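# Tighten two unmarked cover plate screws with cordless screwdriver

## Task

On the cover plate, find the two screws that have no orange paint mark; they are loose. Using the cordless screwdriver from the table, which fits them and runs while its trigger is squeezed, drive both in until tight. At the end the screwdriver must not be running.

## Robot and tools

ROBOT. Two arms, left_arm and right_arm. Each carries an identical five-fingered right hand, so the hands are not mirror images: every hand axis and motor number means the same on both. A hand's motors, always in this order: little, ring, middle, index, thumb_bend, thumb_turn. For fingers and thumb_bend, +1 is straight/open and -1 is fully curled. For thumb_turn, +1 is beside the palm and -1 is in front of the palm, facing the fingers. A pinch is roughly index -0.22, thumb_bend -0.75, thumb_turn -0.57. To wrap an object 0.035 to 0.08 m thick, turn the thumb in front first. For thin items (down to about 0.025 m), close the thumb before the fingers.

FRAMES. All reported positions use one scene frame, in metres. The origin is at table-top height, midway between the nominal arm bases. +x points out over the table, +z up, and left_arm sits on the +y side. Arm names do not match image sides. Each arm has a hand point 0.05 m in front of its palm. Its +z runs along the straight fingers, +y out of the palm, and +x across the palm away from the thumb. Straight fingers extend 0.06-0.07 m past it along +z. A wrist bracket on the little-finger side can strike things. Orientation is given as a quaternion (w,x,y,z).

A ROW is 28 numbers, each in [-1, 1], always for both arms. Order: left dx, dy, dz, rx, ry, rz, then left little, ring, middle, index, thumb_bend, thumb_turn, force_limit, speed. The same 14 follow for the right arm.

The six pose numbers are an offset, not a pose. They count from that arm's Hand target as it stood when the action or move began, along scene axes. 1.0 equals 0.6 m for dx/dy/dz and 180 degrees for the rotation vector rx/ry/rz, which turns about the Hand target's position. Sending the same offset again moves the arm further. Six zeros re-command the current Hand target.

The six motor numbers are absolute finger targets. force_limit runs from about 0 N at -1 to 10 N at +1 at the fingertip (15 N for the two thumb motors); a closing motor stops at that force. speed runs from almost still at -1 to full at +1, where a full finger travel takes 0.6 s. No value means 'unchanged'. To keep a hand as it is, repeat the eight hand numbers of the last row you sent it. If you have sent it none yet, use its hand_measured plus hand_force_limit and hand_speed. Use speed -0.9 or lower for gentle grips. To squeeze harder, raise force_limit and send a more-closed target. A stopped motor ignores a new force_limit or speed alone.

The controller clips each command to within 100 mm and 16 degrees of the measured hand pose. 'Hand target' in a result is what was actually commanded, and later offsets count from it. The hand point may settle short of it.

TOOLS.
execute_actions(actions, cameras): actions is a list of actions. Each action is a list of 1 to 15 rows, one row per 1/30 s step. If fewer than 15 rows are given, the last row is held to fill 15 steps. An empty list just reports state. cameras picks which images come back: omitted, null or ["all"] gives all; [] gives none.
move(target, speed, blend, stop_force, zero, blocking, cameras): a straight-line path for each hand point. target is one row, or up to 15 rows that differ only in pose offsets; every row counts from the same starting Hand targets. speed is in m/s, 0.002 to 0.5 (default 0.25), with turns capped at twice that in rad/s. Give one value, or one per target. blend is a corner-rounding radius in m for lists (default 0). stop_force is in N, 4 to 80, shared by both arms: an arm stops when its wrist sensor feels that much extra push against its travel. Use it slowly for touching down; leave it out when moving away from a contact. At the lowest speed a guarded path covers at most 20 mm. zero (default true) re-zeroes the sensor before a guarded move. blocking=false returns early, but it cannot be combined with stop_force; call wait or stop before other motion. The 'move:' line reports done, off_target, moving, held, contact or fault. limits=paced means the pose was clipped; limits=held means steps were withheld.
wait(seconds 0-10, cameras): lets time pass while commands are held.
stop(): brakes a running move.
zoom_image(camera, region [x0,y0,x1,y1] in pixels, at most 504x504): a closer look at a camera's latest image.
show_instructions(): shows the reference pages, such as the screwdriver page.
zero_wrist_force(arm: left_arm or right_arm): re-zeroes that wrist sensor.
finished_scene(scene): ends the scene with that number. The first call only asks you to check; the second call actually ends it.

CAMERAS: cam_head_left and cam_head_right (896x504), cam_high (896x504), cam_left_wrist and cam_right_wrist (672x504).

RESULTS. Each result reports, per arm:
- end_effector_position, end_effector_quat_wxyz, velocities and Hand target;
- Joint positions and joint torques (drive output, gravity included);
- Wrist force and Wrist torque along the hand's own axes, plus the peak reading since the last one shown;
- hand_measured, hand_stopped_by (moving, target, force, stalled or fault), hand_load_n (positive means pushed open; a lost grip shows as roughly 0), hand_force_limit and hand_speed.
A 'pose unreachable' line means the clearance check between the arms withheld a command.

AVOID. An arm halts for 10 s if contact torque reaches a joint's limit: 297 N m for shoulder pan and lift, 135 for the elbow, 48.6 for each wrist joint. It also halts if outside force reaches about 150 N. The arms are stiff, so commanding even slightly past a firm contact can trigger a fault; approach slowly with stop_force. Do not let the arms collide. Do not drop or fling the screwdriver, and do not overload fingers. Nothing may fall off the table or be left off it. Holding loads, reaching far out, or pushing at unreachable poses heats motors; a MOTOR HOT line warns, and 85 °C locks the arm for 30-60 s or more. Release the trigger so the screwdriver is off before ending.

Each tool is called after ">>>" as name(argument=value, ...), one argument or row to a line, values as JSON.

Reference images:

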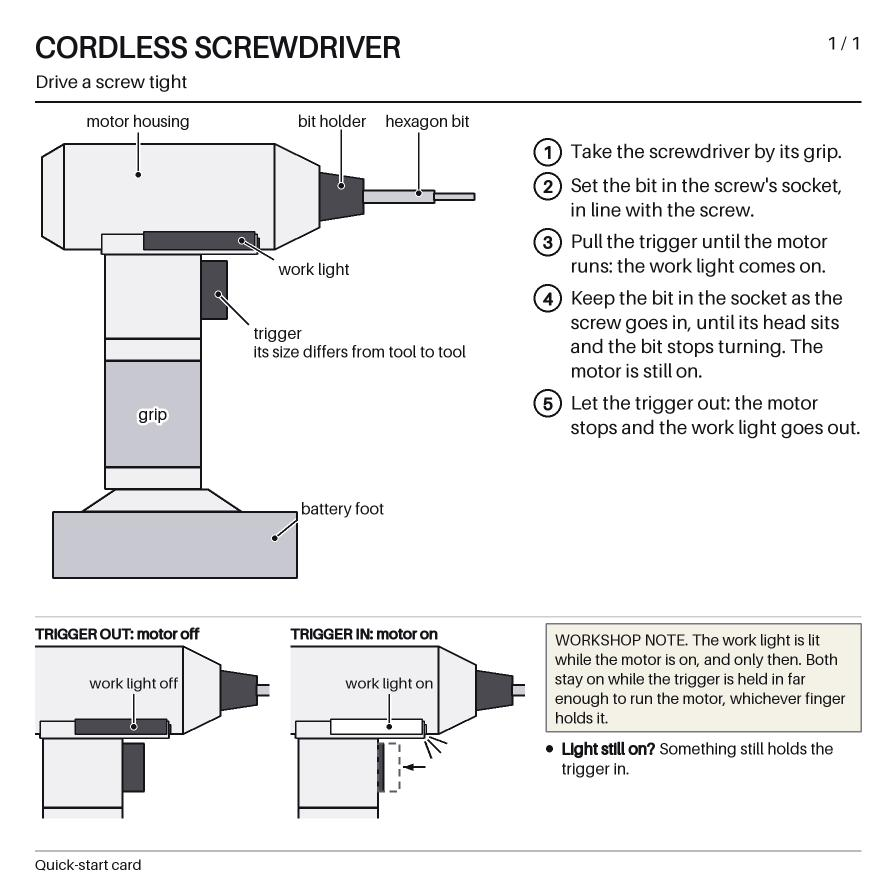

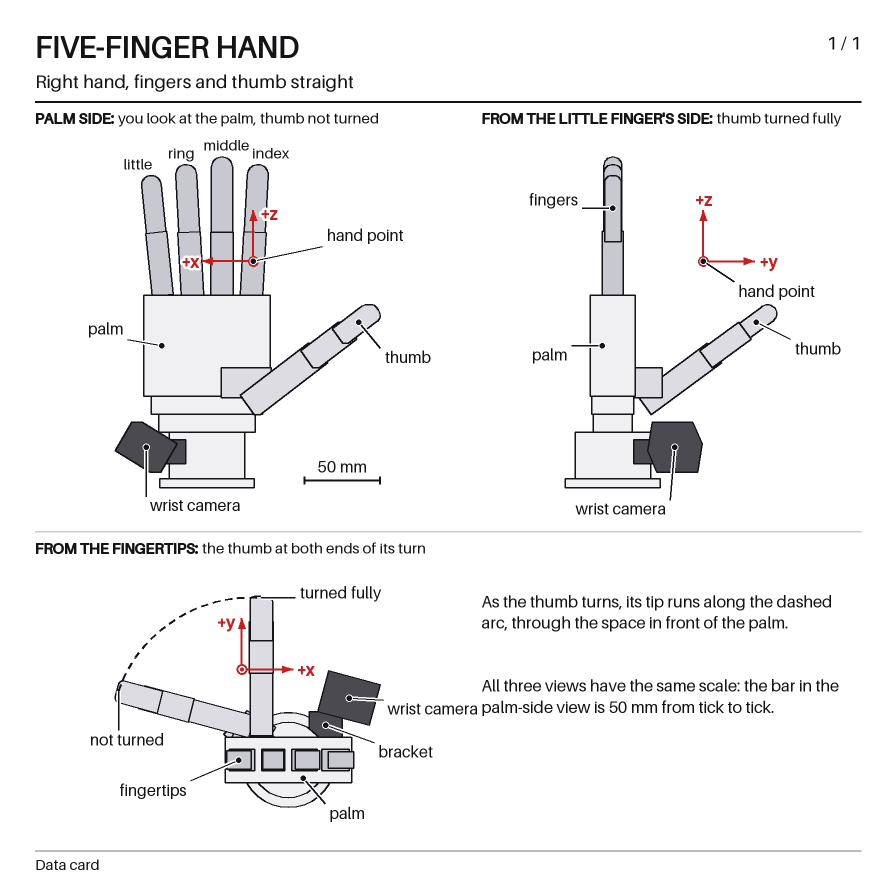

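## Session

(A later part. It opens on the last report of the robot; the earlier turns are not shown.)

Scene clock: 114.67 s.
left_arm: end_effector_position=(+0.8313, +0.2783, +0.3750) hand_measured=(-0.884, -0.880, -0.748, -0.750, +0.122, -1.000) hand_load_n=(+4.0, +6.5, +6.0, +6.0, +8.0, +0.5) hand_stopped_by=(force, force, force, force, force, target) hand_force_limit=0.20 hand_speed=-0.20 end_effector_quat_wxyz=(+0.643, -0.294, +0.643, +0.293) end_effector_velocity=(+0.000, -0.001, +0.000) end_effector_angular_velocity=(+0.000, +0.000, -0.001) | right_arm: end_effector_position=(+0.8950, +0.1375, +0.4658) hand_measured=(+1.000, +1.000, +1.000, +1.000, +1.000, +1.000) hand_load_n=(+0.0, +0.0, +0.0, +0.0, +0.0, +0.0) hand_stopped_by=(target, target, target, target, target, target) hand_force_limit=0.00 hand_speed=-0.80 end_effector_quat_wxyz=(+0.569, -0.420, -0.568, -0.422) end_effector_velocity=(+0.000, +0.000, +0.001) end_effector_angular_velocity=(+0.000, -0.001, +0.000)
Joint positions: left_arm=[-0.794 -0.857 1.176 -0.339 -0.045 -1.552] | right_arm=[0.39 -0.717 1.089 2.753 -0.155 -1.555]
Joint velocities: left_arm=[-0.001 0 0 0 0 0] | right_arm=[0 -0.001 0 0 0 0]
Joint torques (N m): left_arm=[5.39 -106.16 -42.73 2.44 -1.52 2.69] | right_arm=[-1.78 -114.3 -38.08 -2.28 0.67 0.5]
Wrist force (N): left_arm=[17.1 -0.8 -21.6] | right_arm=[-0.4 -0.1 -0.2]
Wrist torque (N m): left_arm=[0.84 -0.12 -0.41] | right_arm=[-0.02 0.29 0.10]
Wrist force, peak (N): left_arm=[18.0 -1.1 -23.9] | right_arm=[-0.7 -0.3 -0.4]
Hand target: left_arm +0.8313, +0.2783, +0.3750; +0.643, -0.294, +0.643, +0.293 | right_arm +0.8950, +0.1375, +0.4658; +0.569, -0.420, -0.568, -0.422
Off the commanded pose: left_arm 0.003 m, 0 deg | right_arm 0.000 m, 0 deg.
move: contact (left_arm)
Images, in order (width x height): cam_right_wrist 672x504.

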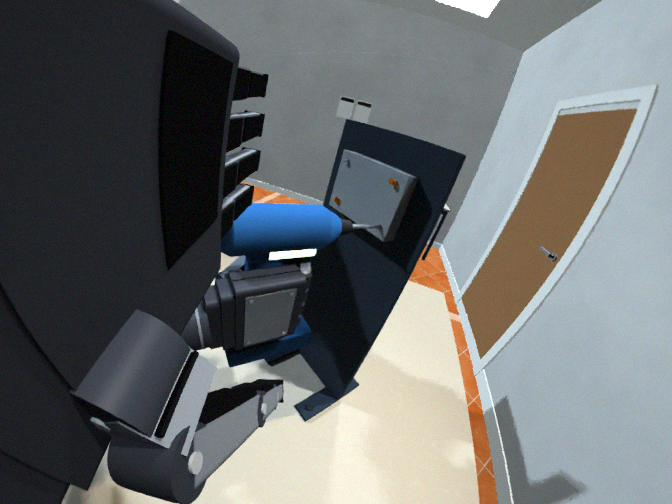

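>>> move(
  target=[0,0,0,0,0,0,-1.0,-1.0,-1.0,0.0,-1,-1,0.2,-0.3,0,0,0,0,0,0,1,1,1,1,1,1,0,-0.8],
  speed=0.02,
  cameras=["cam_right_wrist"],
)

>>> move(
  target=[-0.0362,-0.0458,0,0,0,0,-1.0,-1.0,-1.0,0.0,-1,-1,0.2,-0.3,0,0,0,0,0,0,1,1,1,1,1,1,0,-0.8],
  speed=0.05,
  cameras=["cam_right_wrist","cam_high"],
)

>>> zoom_image(
  camera="cam_right_wrist",
  region=[363, 214, 387, 238],
)

>>> zoom_image(
  camera="cam_right_wrist",
  region=[325, 190, 349, 214],
)

>>> zoom_image(
  camera="cam_high",
  region=[420, 145, 480, 205],
)

Scene clock: 115.97 s.
left_arm: end_effector_position=(+0.8313, +0.2783, +0.3750) hand_measured=(-0.884, -0.880, -0.748, +0.000, +0.122, -1.000) hand_load_n=(+4.0, +6.5, +6.5, +0.0, +8.0, +1.0) hand_stopped_by=(force, force, force, target, force, target) hand_force_limit=0.20 hand_speed=-0.30 end_effector_quat_wxyz=(+0.643, -0.294, +0.643, +0.293) end_effector_velocity=(-0.001, -0.001, +0.000) end_effector_angular_velocity=(-0.001, -0.001, -0.001) | right_arm: end_effector_position=(+0.8950, +0.1375, +0.4658) hand_measured=(+1.000, +1.000, +1.000, +1.000, +1.000, +1.000) hand_load_n=(+0.0, +0.0, +0.0, +0.0, +0.0, +0.0) hand_stopped_by=(target, target, target, target, target, target) hand_force_limit=0.00 hand_speed=-0.80 end_effector_quat_wxyz=(+0.569, -0.420, -0.568, -0.422) end_effector_velocity=(+0.000, +0.000, -0.002) end_effector_angular_velocity=(-0.001, +0.002, +0.000)
Joint positions: left_arm=[-0.794 -0.857 1.176 -0.339 -0.045 -1.552] | right_arm=[0.39 -0.717 1.089 2.753 -0.155 -1.555]
Joint velocities: left_arm=[-0.001 0 0 0 -0.001 -0.001] | right_arm=[0 0.002 0 0.001 0 0]
Joint torques (N m): left_arm=[7.29 -106.46 -42.96 2.45 -1.64 1.76] | right_arm=[-2.46 -114.63 -37.42 -2.12 0.77 0.32]
Wrist force (N): left_arm=[12.2 0.0 -7.3] | right_arm=[-0.4 0.0 -0.1]
Wrist torque (N m): left_arm=[0.34 -0.08 0.31] | right_arm=[-0.03 0.29 0.10]
Wrist force, peak (N): left_arm=[17.1 -0.4 -21.9] | right_arm=[-0.8 0.3 -0.3]
Hand target: left_arm +0.8313, +0.2783, +0.3750; +0.643, -0.294, +0.643, +0.293 | right_arm +0.8950, +0.1375, +0.4658; +0.569, -0.420, -0.568, -0.422
Off the commanded pose: left_arm 0.000 m, 0 deg | right_arm 0.000 m, 0 deg.
move: done
Images, in order (width x height): cam_right_wrist 672x504.

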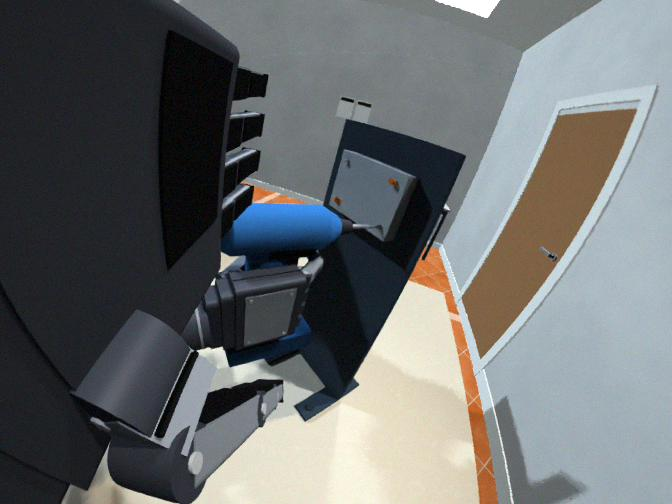

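Scene clock: 116.93 s.
left_arm: end_effector_position=(+0.8093, +0.2507, +0.3750) hand_measured=(-0.884, -0.880, -0.748, +0.000, +0.122, -1.000) hand_load_n=(+4.0, +6.5, +6.5, +0.0, +8.0, +1.5) hand_stopped_by=(force, force, force, target, force, target) hand_force_limit=0.20 hand_speed=-0.30 end_effector_quat_wxyz=(+0.643, -0.294, +0.643, +0.293) end_effector_velocity=(+0.002, +0.002, +0.000) end_effector_angular_velocity=(+0.000, +0.000, -0.002) | right_arm: end_effector_position=(+0.8950, +0.1375, +0.4658) hand_measured=(+1.000, +1.000, +1.000, +1.000, +1.000, +1.000) hand_load_n=(+0.0, +0.0, +0.0, +0.0, +0.0, +0.0) hand_stopped_by=(target, target, target, target, target, target) hand_force_limit=0.00 hand_speed=-0.80 end_effector_quat_wxyz=(+0.569, -0.420, -0.568, -0.422) end_effector_velocity=(+0.000, +0.000, +0.001) end_effector_angular_velocity=(+0.000, +0.000, +0.000)
Joint positions: left_arm=[-0.831 -0.86 1.181 -0.333 -0.082 -1.56] | right_arm=[0.39 -0.717 1.089 2.753 -0.155 -1.555]
Joint velocities: left_arm=[0.002 0 0 0.001 0.004 -0.001] | right_arm=[0 -0.001 0 0.001 0 0]
Joint torques (N m): left_arm=[14.84 -97.51 -45.79 4.62 1.8 -2.91] | right_arm=[-3.04 -114.74 -37.24 -2.12 0.51 0.46]
Wrist force (N): left_arm=[8.1 0.8 -0.1] | right_arm=[-0.2 0.1 -0.1]
Wrist torque (N m): left_arm=[0.04 -0.19 0.15] | right_arm=[0.00 0.27 0.11]
Wrist force, peak (N): left_arm=[12.3 0.5 -7.2] | right_arm=[-0.5 -0.3 -0.6]
Hand target: left_arm +0.8095, +0.2508, +0.3750; +0.643, -0.294, +0.643, +0.293 | right_arm +0.8950, +0.1375, +0.4658; +0.569, -0.420, -0.568, -0.422
Off the commanded pose: left_arm 0.000 m, 0 deg | right_arm 0.000 m, 0 deg.
move: done
Images, in order (width x height): cam_high 896x504, cam_right_wrist 672x504.

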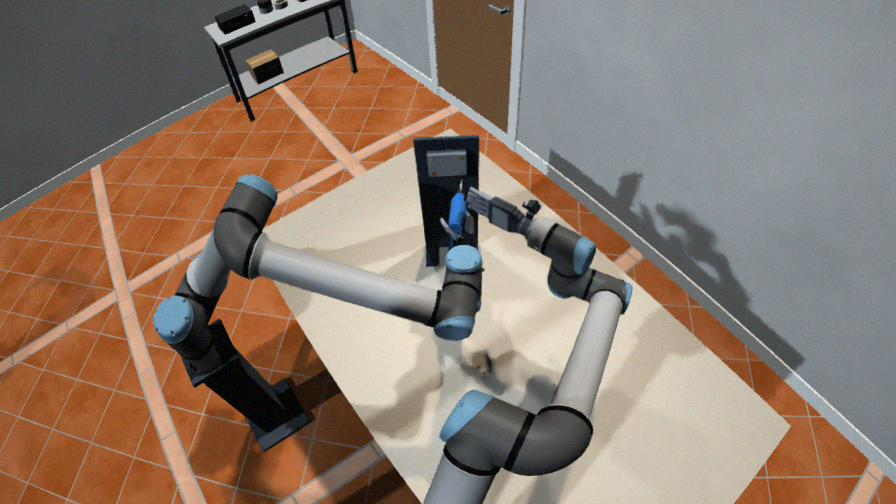

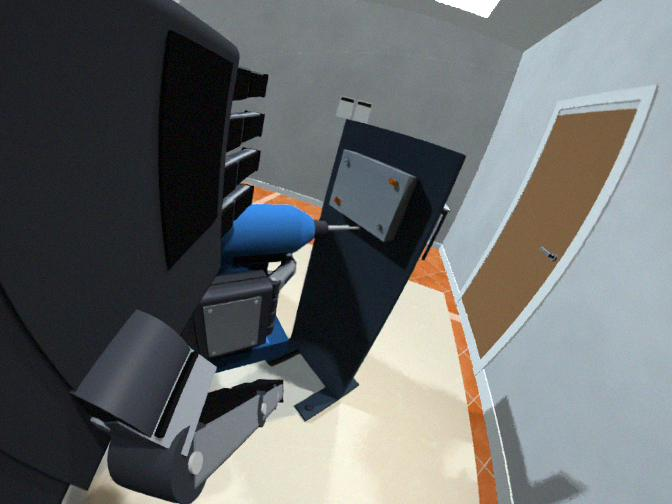

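Scaled by 21.000 from the camera's 672x504 image, which has a finer 960x720 frame.

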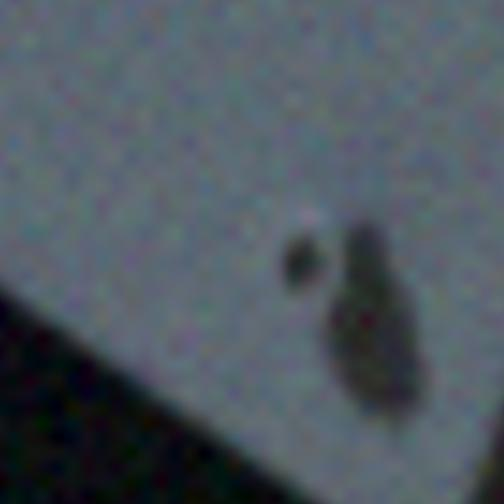

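Scaled by 21.000 from the camera's 672x504 image, which has a finer 960x720 frame.

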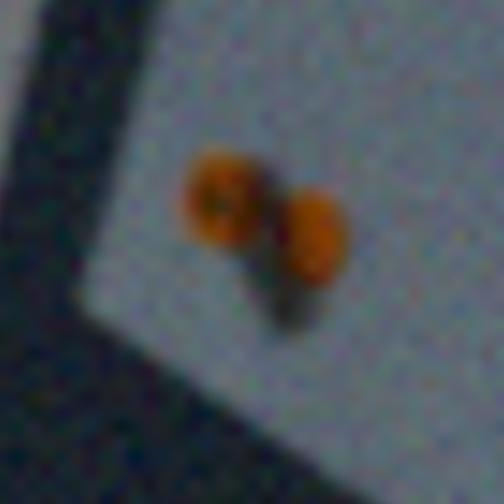

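Scaled by 8.400.

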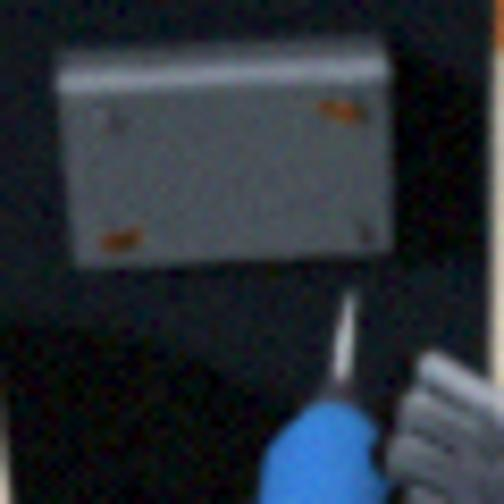

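>>> move(
  target=[
    [-0.2158,-0.0847,0,0,0,0,-1.0,-1.0,-1.0,0.0,-1,-1,0.2,-0.3,0,0,0,0,0,0,1,1,1,1,1,1,0,-0.8],
    [-0.2158,-0.0847,-0.3417,0,0,0,-1.0,-1.0,-1.0,0.0,-1,-1,0.2,-0.3,0,0,0,0,0,0,1,1,1,1,1,1,0,-0.8],
  ],
  speed=[0.2,0.15],
  blend=[0.03,0],
)

Scene clock: 119.80 s.
left_arm: end_effector_position=(+0.6796, +0.2005, +0.1699) hand_measured=(-0.884, -0.880, -0.748, +0.000, +0.122, -1.000) hand_load_n=(+4.0, +6.5, +6.5, +0.0, +8.0, +1.5) hand_stopped_by=(force, force, force, target, force, target) hand_force_limit=0.20 hand_speed=-0.30 end_effector_quat_wxyz=(+0.643, -0.294, +0.644, +0.293) end_effector_velocity=(+0.000, +0.000, +0.000) end_effector_angular_velocity=(+0.002, +0.002, +0.000) | right_arm: end_effector_position=(+0.8950, +0.1375, +0.4658) hand_measured=(+1.000, +1.000, +1.000, +1.000, +1.000, +1.000) hand_load_n=(+0.0, +0.0, +0.0, +0.0, +0.0, +0.0) hand_stopped_by=(target, target, target, target, target, target) hand_force_limit=0.00 hand_speed=-0.80 end_effector_quat_wxyz=(+0.569, -0.420, -0.568, -0.422) end_effector_velocity=(+0.000, +0.000, +0.000) end_effector_angular_velocity=(+0.000, +0.000, +0.000)
Joint positions: left_arm=[-0.976 -0.797 1.478 -0.685 -0.227 -1.567] | right_arm=[0.39 -0.717 1.089 2.753 -0.155 -1.555]
Joint velocities: left_arm=[0 0 0 0.002 0 0.001] | right_arm=[0 0 0 0 0 0]
Joint torques (N m): left_arm=[3.83 -100.88 -44.23 5.66 1.8 1.63] | right_arm=[-3.62 -113.58 -36.87 -2.02 0.58 0.82]
Wrist force (N): left_arm=[8.2 1.0 0.0] | right_arm=[-0.4 -0.3 -0.3]
Wrist torque (N m): left_arm=[0.06 -0.19 0.16] | right_arm=[-0.06 0.30 0.09]
Wrist force, peak (N): left_arm=[11.6 1.4 0.3] | right_arm=[-0.9 0.0 0.1]
Hand target: left_arm +0.6796, +0.2004, +0.1700; +0.643, -0.294, +0.644, +0.293 | right_arm +0.8950, +0.1375, +0.4658; +0.569, -0.420, -0.568, -0.422
Off the commanded pose: left_arm 0.001 m, 0 deg | right_arm 0.000 m, 0 deg.
move: done

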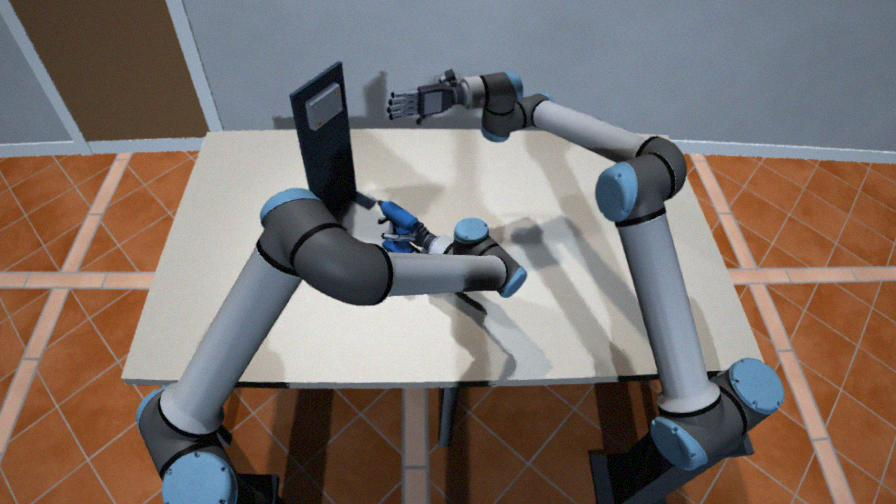

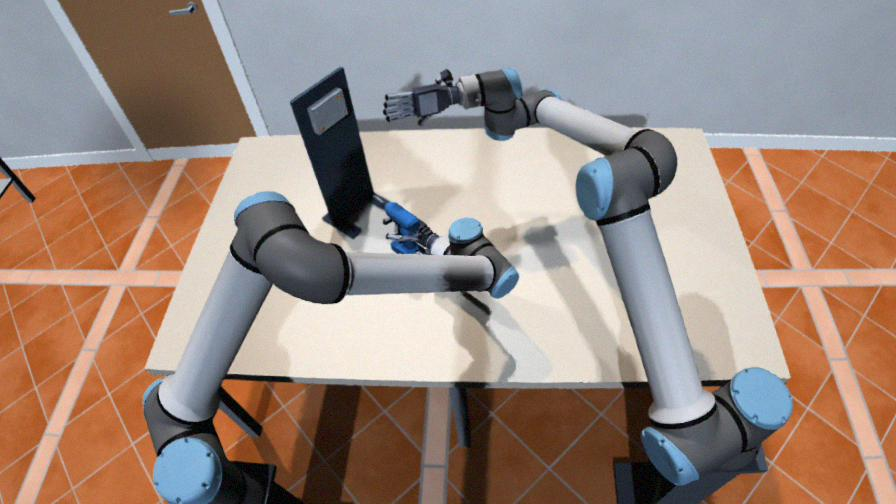

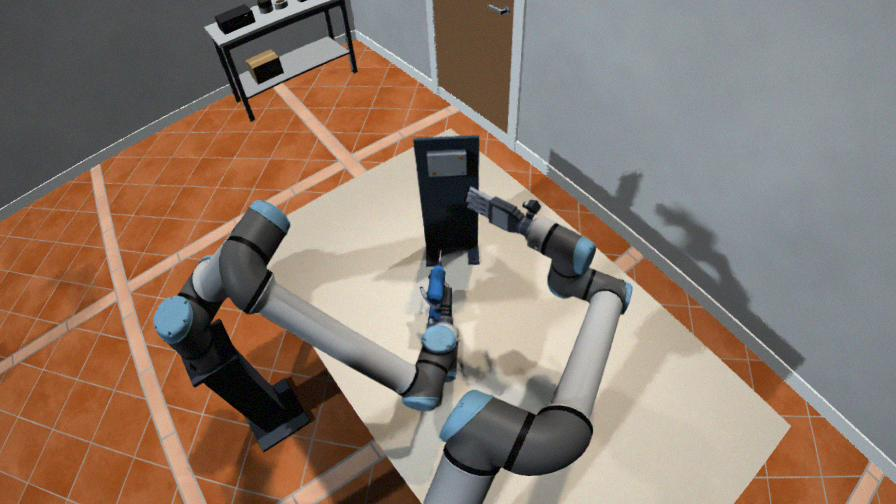

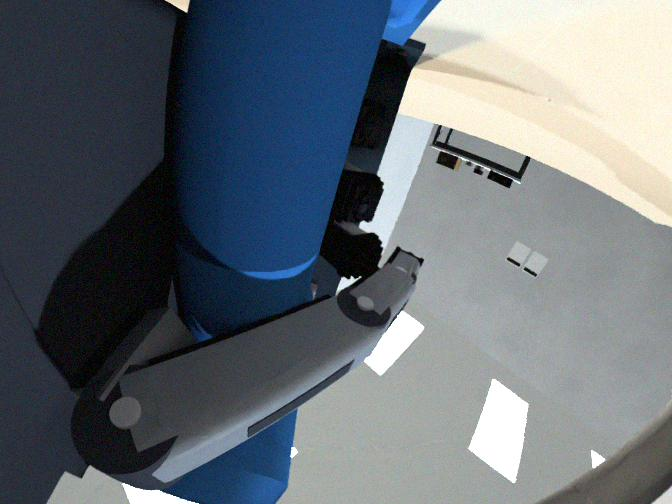

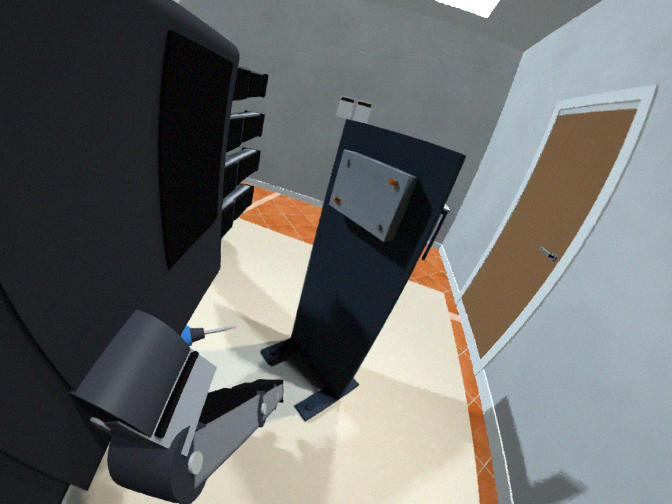

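>>> zoom_image(
  camera="cam_right_wrist",
  region=[330, 145, 425, 245],
)

>>> move(
  target=[0,0,-0.095,0,0,0,-1.0,-1.0,-1.0,0.0,-1,-1,0.2,-0.3,0,0,0,0,0,0,1,1,1,1,1,1,0,-0.8],
  speed=0.015,
  stop_force=6,
  cameras=["cam_head_left"],
)

Scaled by 5.040 from the camera's 672x504 image, which has a finer 960x720 frame.

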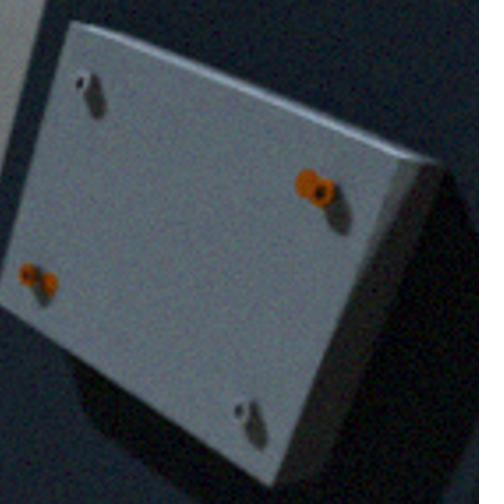

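Scene clock: 123.73 s.
left_arm: end_effector_position=(+0.6795, +0.2005, +0.1299) hand_measured=(-0.884, -0.880, -0.748, +0.000, +0.122, -1.000) hand_load_n=(+4.5, +7.0, +6.5, +0.0, +8.0, +1.5) hand_stopped_by=(force, force, force, target, force, target) hand_force_limit=0.20 hand_speed=-0.30 end_effector_quat_wxyz=(+0.643, -0.294, +0.644, +0.293) end_effector_velocity=(+0.000, -0.001, +0.000) end_effector_angular_velocity=(+0.000, +0.000, -0.001) | right_arm: end_effector_position=(+0.8950, +0.1375, +0.4658) hand_measured=(+1.000, +1.000, +1.000, +1.000, +1.000, +1.000) hand_load_n=(+0.0, +0.0, +0.0, +0.0, +0.0, +0.0) hand_stopped_by=(target, target, target, target, target, target) hand_force_limit=0.00 hand_speed=-0.80 end_effector_quat_wxyz=(+0.569, -0.420, -0.568, -0.422) end_effector_velocity=(+0.000, +0.000, +0.001) end_effector_angular_velocity=(+0.001, -0.001, +0.000)
Joint positions: left_arm=[-0.976 -0.755 1.485 -0.735 -0.227 -1.567] | right_arm=[0.39 -0.717 1.089 2.753 -0.155 -1.555]
Joint velocities: left_arm=[-0.001 0 0 0 0 0] | right_arm=[0 -0.001 0 -0.001 0 0]
Joint torques (N m): left_arm=[-9.25 -107.97 -32.44 4.48 1.52 -2.19] | right_arm=[-4.17 -113.24 -36.37 -2.1 0.51 0.73]
Wrist force (N): left_arm=[8.0 0.7 0.3] | right_arm=[-0.2 -0.3 -0.3]
Wrist torque (N m): left_arm=[0.01 -0.24 0.13] | right_arm=[-0.05 0.27 0.10]
Wrist force, peak (N): left_arm=[8.8 0.9 -0.1] | right_arm=[-0.2 -0.3 -0.8]
Hand target: left_arm +0.6796, +0.2005, +0.1299; +0.643, -0.294, +0.644, +0.293 | right_arm +0.8950, +0.1375, +0.4658; +0.569, -0.420, -0.568, -0.422
Off the commanded pose: left_arm 0.017 m, 0 deg | right_arm 0.000 m, 0 deg.
move: contact (left_arm)
Images, in order (width x height): cam_head_left 896x504.

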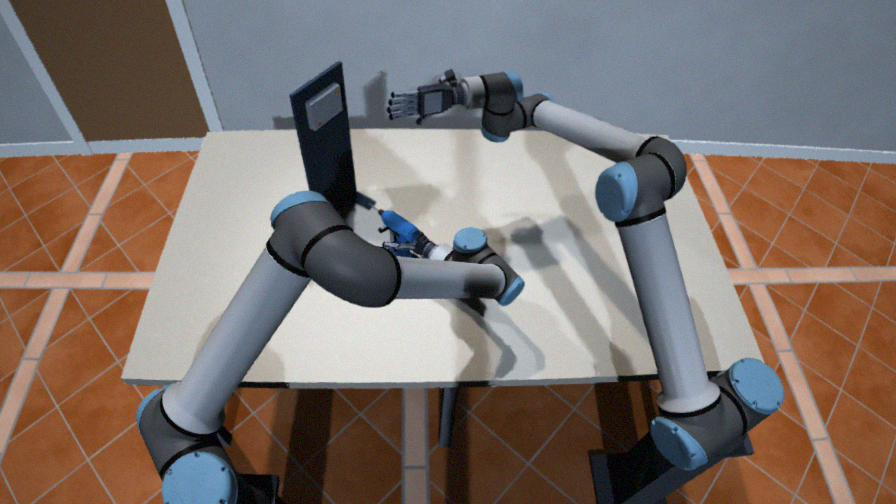

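>>> move(
  target=[0,0,-0.01,0,0,0,-1.0,-1.0,-1.0,0.0,-1,-1,0.2,-0.3,0,0,0,0,0,0,1,1,1,1,1,1,0,-0.8],
  speed=0.005,
  stop_force=6,
  zero=false,
  cameras=["cam_right_wrist"],
)

Scene clock: 124.70 s.
left_arm: end_effector_position=(+0.6795, +0.2005, +0.1297) hand_measured=(-0.884, -0.880, -0.748, +0.000, +0.122, -1.000) hand_load_n=(+5.0, +7.0, +6.5, +0.0, +8.0, +1.5) hand_stopped_by=(force, force, force, target, force, target) hand_force_limit=0.20 hand_speed=-0.30 end_effector_quat_wxyz=(+0.643, -0.294, +0.644, +0.293) end_effector_velocity=(+0.000, +0.000, +0.000) end_effector_angular_velocity=(-0.001, -0.001, +0.000) | right_arm: end_effector_position=(+0.8950, +0.1375, +0.4658) hand_measured=(+1.000, +1.000, +1.000, +1.000, +1.000, +1.000) hand_load_n=(+0.0, +0.0, +0.0, +0.0, +0.0, +0.0) hand_stopped_by=(target, target, target, target, target, target) hand_force_limit=0.00 hand_speed=-0.80 end_effector_quat_wxyz=(+0.569, -0.420, -0.568, -0.422) end_effector_velocity=(+0.000, +0.000, +0.000) end_effector_angular_velocity=(+0.000, +0.000, +0.000)
Joint positions: left_arm=[-0.976 -0.754 1.485 -0.735 -0.227 -1.567] | right_arm=[0.39 -0.717 1.089 2.753 -0.155 -1.555]
Joint velocities: left_arm=[0 -0.001 0 0 0 -0.002] | right_arm=[0 0 0 0 0 0]
Joint torques (N m): left_arm=[-7.5 -106.15 -35.56 4.21 1.75 -2.55] | right_arm=[-3.96 -113.99 -35.75 -2.02 0.64 0.85]
Wrist force (N): left_arm=[1.5 0.0 1.4] | right_arm=[-0.5 -0.3 -0.2]
Wrist torque (N m): left_arm=[-0.08 -0.56 -0.32] | right_arm=[-0.07 0.31 0.09]
Wrist force, peak (N): left_arm=[8.4 0.4 0.1] | right_arm=[-0.4 -0.1 -0.6]
Hand target: left_arm +0.6795, +0.2005, +0.1298; +0.643, -0.294, +0.644, +0.293 | right_arm +0.8950, +0.1375, +0.4658; +0.569, -0.420, -0.568, -0.422
Off the commanded pose: left_arm 0.006 m, 0 deg | right_arm 0.000 m, 0 deg.
move: contact (left_arm)
Images, in order (width x height): cam_right_wrist 672x504.

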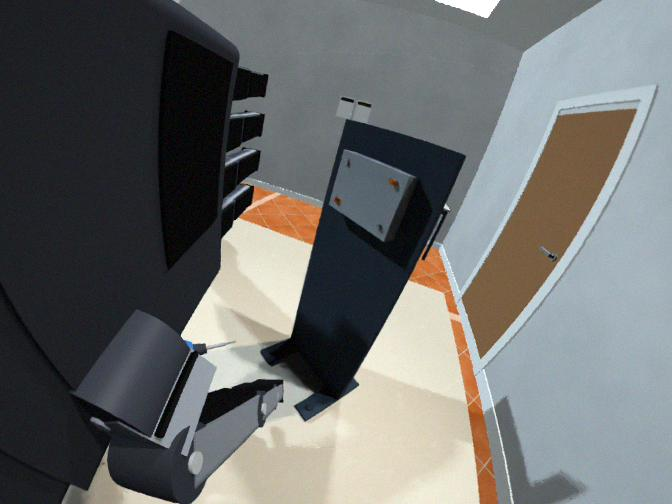

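>>> move(
  target=[0,0,0,0,0,0,-0.3,-0.3,-0.3,0.2,-0.5,-1,0.2,-0.6,0,0,0,0,0,0,1,1,1,1,1,1,0,-0.8],
  speed=0.02,
  cameras=["cam_head_left"],
)

>>> move(
  target=[0,0,0,0,0,0,1,1,1,1,1,-1,0.2,-0.2,0,0,0,0,0,0,1,1,1,1,1,1,0,-0.8],
  speed=0.02,
  cameras=["cam_head_left","cam_left_wrist"],
)

Scene clock: 126.00 s.
left_arm: end_effector_position=(+0.6795, +0.2005, +0.1298) hand_measured=(-0.300, -0.300, -0.300, +0.200, +0.074, -1.000) hand_load_n=(+0.0, +0.0, +0.0, +0.0, +3.0, +2.0) hand_stopped_by=(target, target, target, target, force, target) hand_force_limit=0.20 hand_speed=-0.60 end_effector_quat_wxyz=(+0.643, -0.294, +0.644, +0.293) end_effector_velocity=(+0.000, +0.001, +0.000) end_effector_angular_velocity=(+0.001, +0.001, +0.001) | right_arm: end_effector_position=(+0.8950, +0.1375, +0.4658) hand_measured=(+1.000, +1.000, +1.000, +1.000, +1.000, +1.000) hand_load_n=(+0.0, +0.0, +0.0, +0.0, +0.0, +0.0) hand_stopped_by=(target, target, target, target, target, target) hand_force_limit=0.00 hand_speed=-0.80 end_effector_quat_wxyz=(+0.569, -0.420, -0.568, -0.422) end_effector_velocity=(+0.000, +0.000, -0.001) end_effector_angular_velocity=(+0.000, -0.001, +0.000)
Joint positions: left_arm=[-0.976 -0.754 1.485 -0.735 -0.227 -1.567] | right_arm=[0.39 -0.717 1.089 2.753 -0.155 -1.555]
Joint velocities: left_arm=[0.001 0 0 0.001 0 0] | right_arm=[0 0.001 0 -0.002 0 0]
Joint torques (N m): left_arm=[-6.28 -104.01 -35.21 2.91 1.03 -2.96] | right_arm=[-5.9 -114.72 -35.52 -1.95 0.56 0.94]
Wrist force (N): left_arm=[1.4 -0.8 0.1] | right_arm=[-0.1 -0.3 -0.4]
Wrist torque (N m): left_arm=[-0.05 -0.15 -0.40] | right_arm=[-0.05 0.25 0.11]
Wrist force, peak (N): left_arm=[3.4 0.2 -0.7] | right_arm=[-0.3 -0.4 -0.7]
Hand target: left_arm +0.6795, +0.2005, +0.1298; +0.643, -0.294, +0.644, +0.293 | right_arm +0.8950, +0.1375, +0.4658; +0.569, -0.420, -0.568, -0.422
Off the commanded pose: left_arm 0.000 m, 0 deg | right_arm 0.000 m, 0 deg.
move: done
Images, in order (width x height): cam_head_left 896x504.

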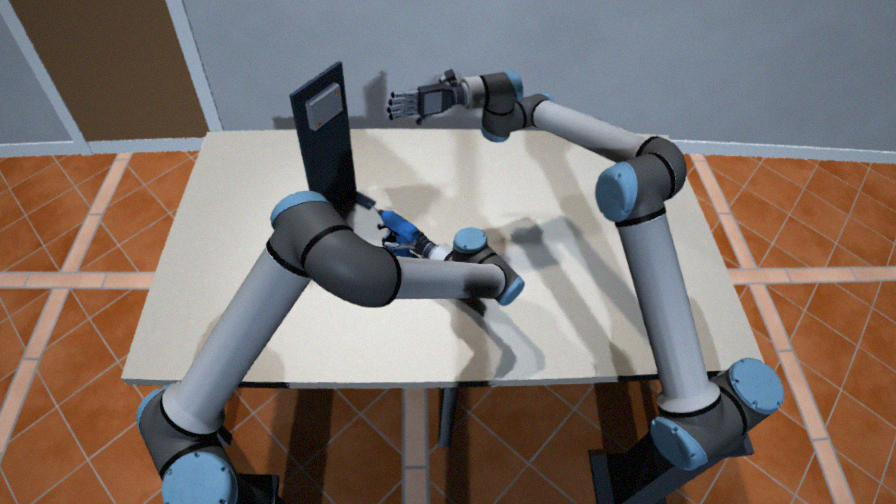

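Scene clock: 127.37 s.
left_arm: end_effector_position=(+0.6795, +0.2005, +0.1298) hand_measured=(+1.000, +1.000, +1.000, +1.000, +1.000, -1.000) hand_load_n=(+0.0, +0.0, +0.0, +0.0, +0.0, +0.0) hand_stopped_by=(target, target, target, target, target, target) hand_force_limit=0.20 hand_speed=-0.20 end_effector_quat_wxyz=(+0.643, -0.294, +0.644, +0.293) end_effector_velocity=(+0.000, +0.000, +0.000) end_effector_angular_velocity=(+0.000, +0.000, +0.000) | right_arm: end_effector_position=(+0.8950, +0.1375, +0.4658) hand_measured=(+1.000, +1.000, +1.000, +1.000, +1.000, +1.000) hand_load_n=(+0.0, +0.0, +0.0, +0.0, +0.0, +0.0) hand_stopped_by=(target, target, target, target, target, target) hand_force_limit=0.00 hand_speed=-0.80 end_effector_quat_wxyz=(+0.569, -0.420, -0.568, -0.422) end_effector_velocity=(+0.000, +0.000, +0.000) end_effector_angular_velocity=(+0.000, +0.000, +0.000)
Joint positions: left_arm=[-0.976 -0.755 1.485 -0.735 -0.227 -1.567] | right_arm=[0.39 -0.717 1.089 2.753 -0.155 -1.555]
Joint velocities: left_arm=[0 0 0 0 0 0] | right_arm=[0 0 0 0 0 0]
Joint torques (N m): left_arm=[-6.91 -99.7 -35.86 2.69 1.08 -2.1] | right_arm=[-4.42 -114.88 -35.88 -2.12 0.52 0.94]
Wrist force (N): left_arm=[0.2 -0.4 0.3] | right_arm=[-0.4 0.0 -0.6]
Wrist torque (N m): left_arm=[-0.06 0.00 -0.11] | right_arm=[0.01 0.31 0.10]
Wrist force, peak (N): left_arm=[-0.4 1.5 -1.0] | right_arm=[-0.7 0.1 -0.6]
Hand target: left_arm +0.6795, +0.2005, +0.1298; +0.643, -0.294, +0.644, +0.293 | right_arm +0.8950, +0.1375, +0.4658; +0.569, -0.420, -0.568, -0.422
Off the commanded pose: left_arm 0.000 m, 0 deg | right_arm 0.000 m, 0 deg.
move: done
Images, in order (width x height): cam_head_left 896x504, cam_left_wrist 672x504.

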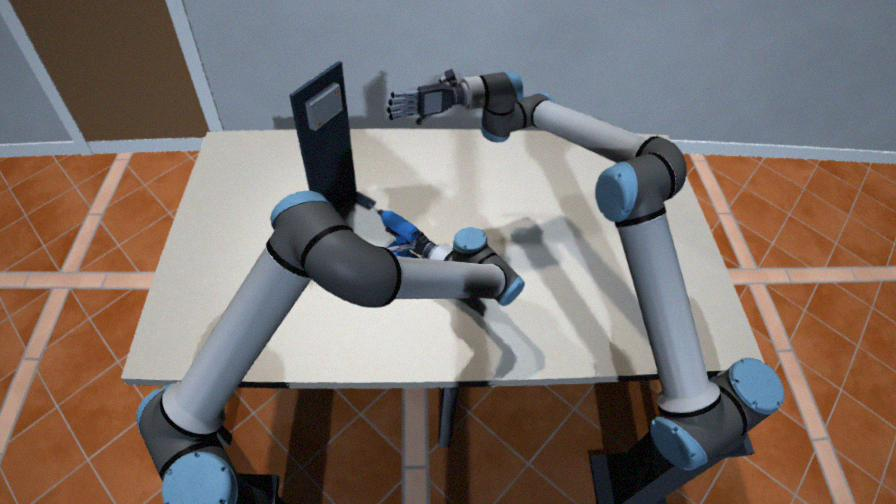

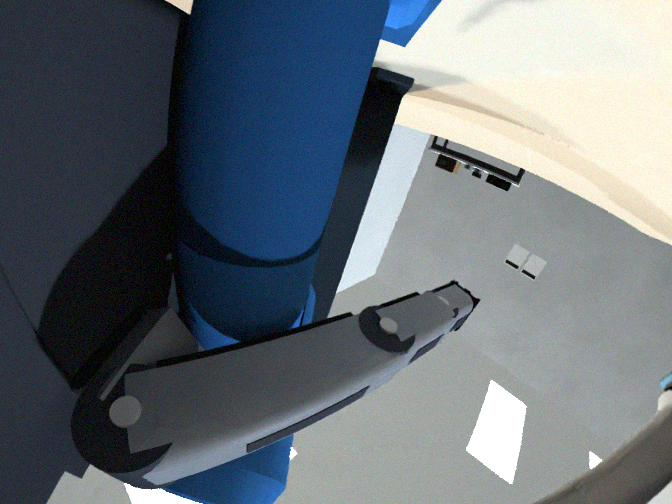

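>>> move(
  target=[
    [-0.032,-0.0165,0,0,0,0,1,1,1,1,1,-1,0.2,-0.2,0,0,0,0,0,0,1,1,1,1,1,1,0,-0.8],
    [-0.163,-0.1677,0,0,0,0,1,1,1,1,1,-1,0.2,-0.2,0,0,0,0,0,0,1,1,1,1,1,1,0,-0.8],
  ],
  speed=[0.03,0.08],
)

>>> zoom_image(
  camera="cam_head_left",
  region=[340, 180, 460, 280],
)

>>> zoom_image(
  camera="cam_right_wrist",
  region=[330, 145, 425, 245],
)

>>> zoom_image(
  camera="cam_high",
  region=[390, 220, 490, 320],
)

Scene clock: 130.03 s.
left_arm: end_effector_position=(+0.5814, +0.0998, +0.1297) hand_measured=(+1.000, +1.000, +1.000, +1.000, +1.000, -1.000) hand_load_n=(+0.0, +0.0, +0.0, +0.0, +0.0, +0.0) hand_stopped_by=(target, target, target, target, target, target) hand_force_limit=0.20 hand_speed=-0.20 end_effector_quat_wxyz=(+0.643, -0.294, +0.644, +0.293) end_effector_velocity=(+0.004, +0.003, -0.001) end_effector_angular_velocity=(+0.001, +0.001, -0.001) | right_arm: end_effector_position=(+0.8950, +0.1375, +0.4658) hand_measured=(+1.000, +1.000, +1.000, +1.000, +1.000, +1.000) hand_load_n=(+0.0, +0.0, +0.0, +0.0, +0.0, +0.0) hand_stopped_by=(target, target, target, target, target, target) hand_force_limit=0.00 hand_speed=-0.80 end_effector_quat_wxyz=(+0.569, -0.420, -0.568, -0.422) end_effector_velocity=(+0.000, +0.000, +0.000) end_effector_angular_velocity=(+0.000, +0.000, +0.000)
Joint positions: left_arm=[-1.132 -0.745 1.466 -0.724 -0.383 -1.568] | right_arm=[0.39 -0.717 1.089 2.753 -0.155 -1.555]
Joint velocities: left_arm=[0.005 0 0.001 0 0.006 0] | right_arm=[0 0 0 0 0 0]
Joint torques (N m): left_arm=[2.09 -93.91 -18.61 1.42 1.4 -3.47] | right_arm=[-6.71 -113.15 -35.67 -2.06 0.62 0.94]
Wrist force (N): left_arm=[-0.4 0.9 -0.2] | right_arm=[-0.2 -0.2 -0.4]
Wrist torque (N m): left_arm=[0.05 0.07 -0.06] | right_arm=[-0.03 0.28 0.11]
Wrist force, peak (N): left_arm=[-0.5 -0.9 1.5] | right_arm=[-0.7 -0.1 -0.6]
Hand target: left_arm +0.5815, +0.1000, +0.1297; +0.643, -0.294, +0.644, +0.293 | right_arm +0.8950, +0.1375, +0.4658; +0.569, -0.420, -0.568, -0.422
Off the commanded pose: left_arm 0.000 m, 0 deg | right_arm 0.000 m, 0 deg.
move: done

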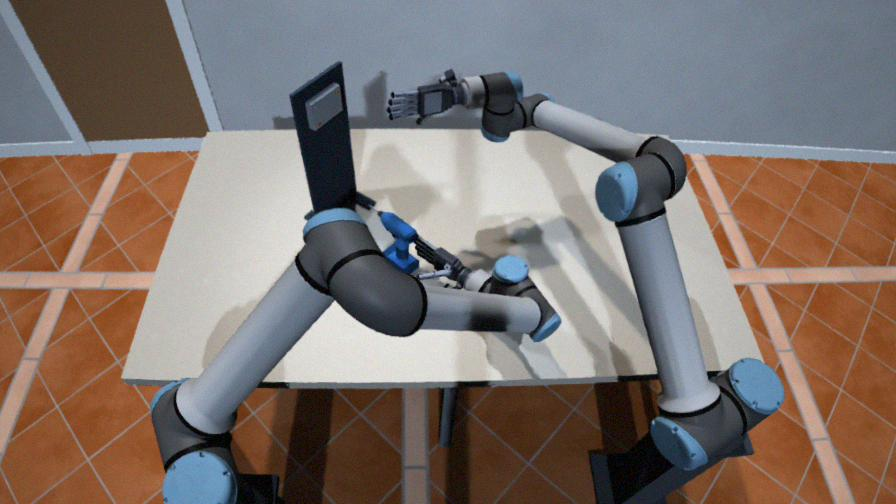

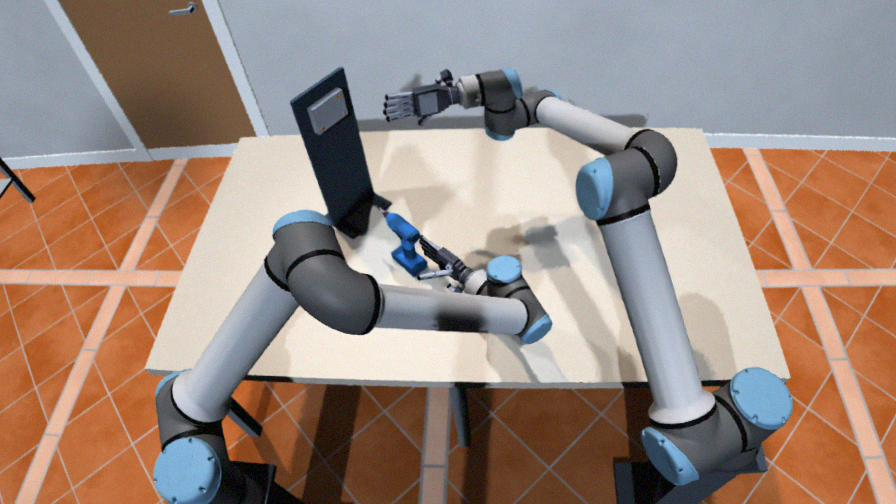

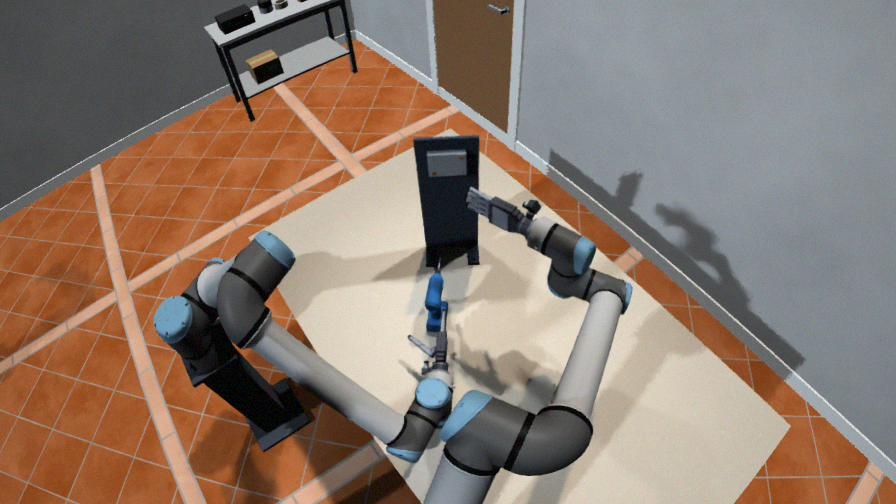

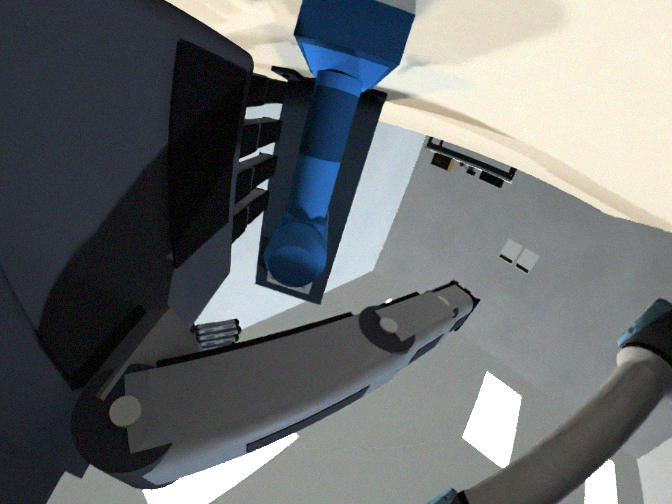

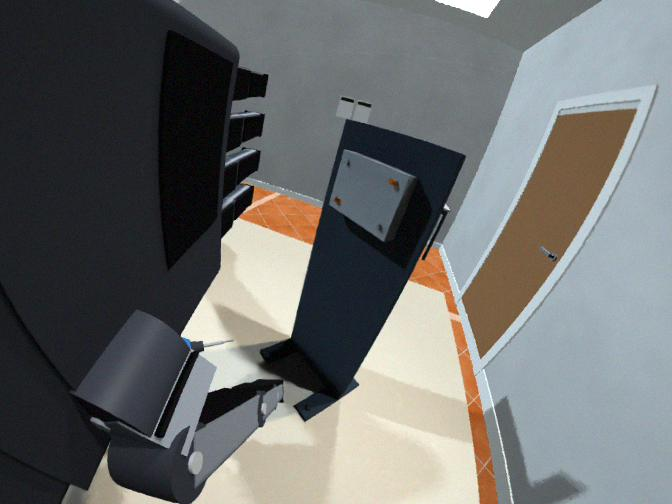

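Scaled by 4.200.

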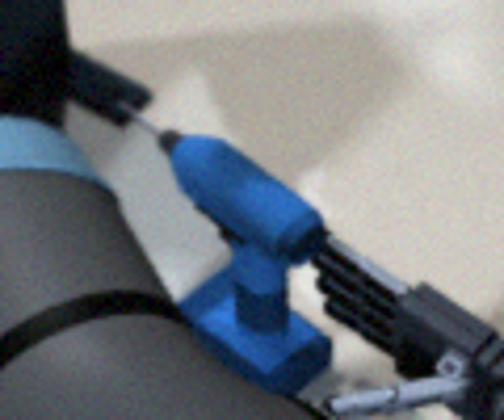

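Scaled by 5.040 from the camera's 672x504 image, which has a finer 960x720 frame.

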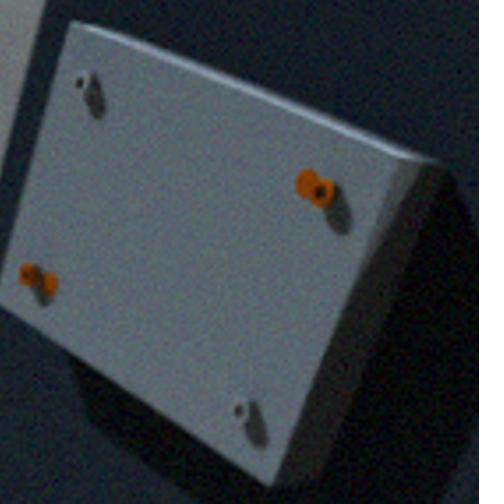

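Scaled by 5.040.

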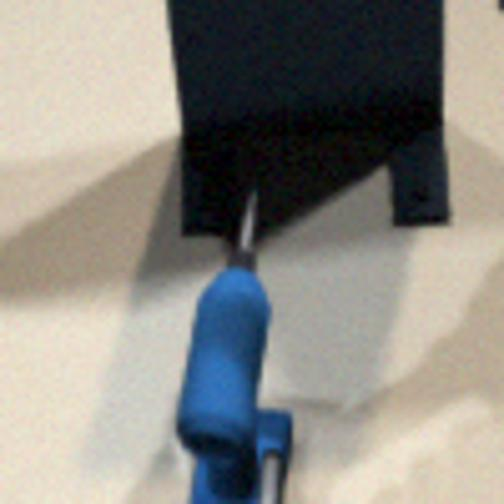

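>>> finished_scene(
  scene=2,
)

This call ended nothing. Check each condition of the task against the scene as it is now, look again where you are not sure, and mend what is not met. Then call finished_scene again.


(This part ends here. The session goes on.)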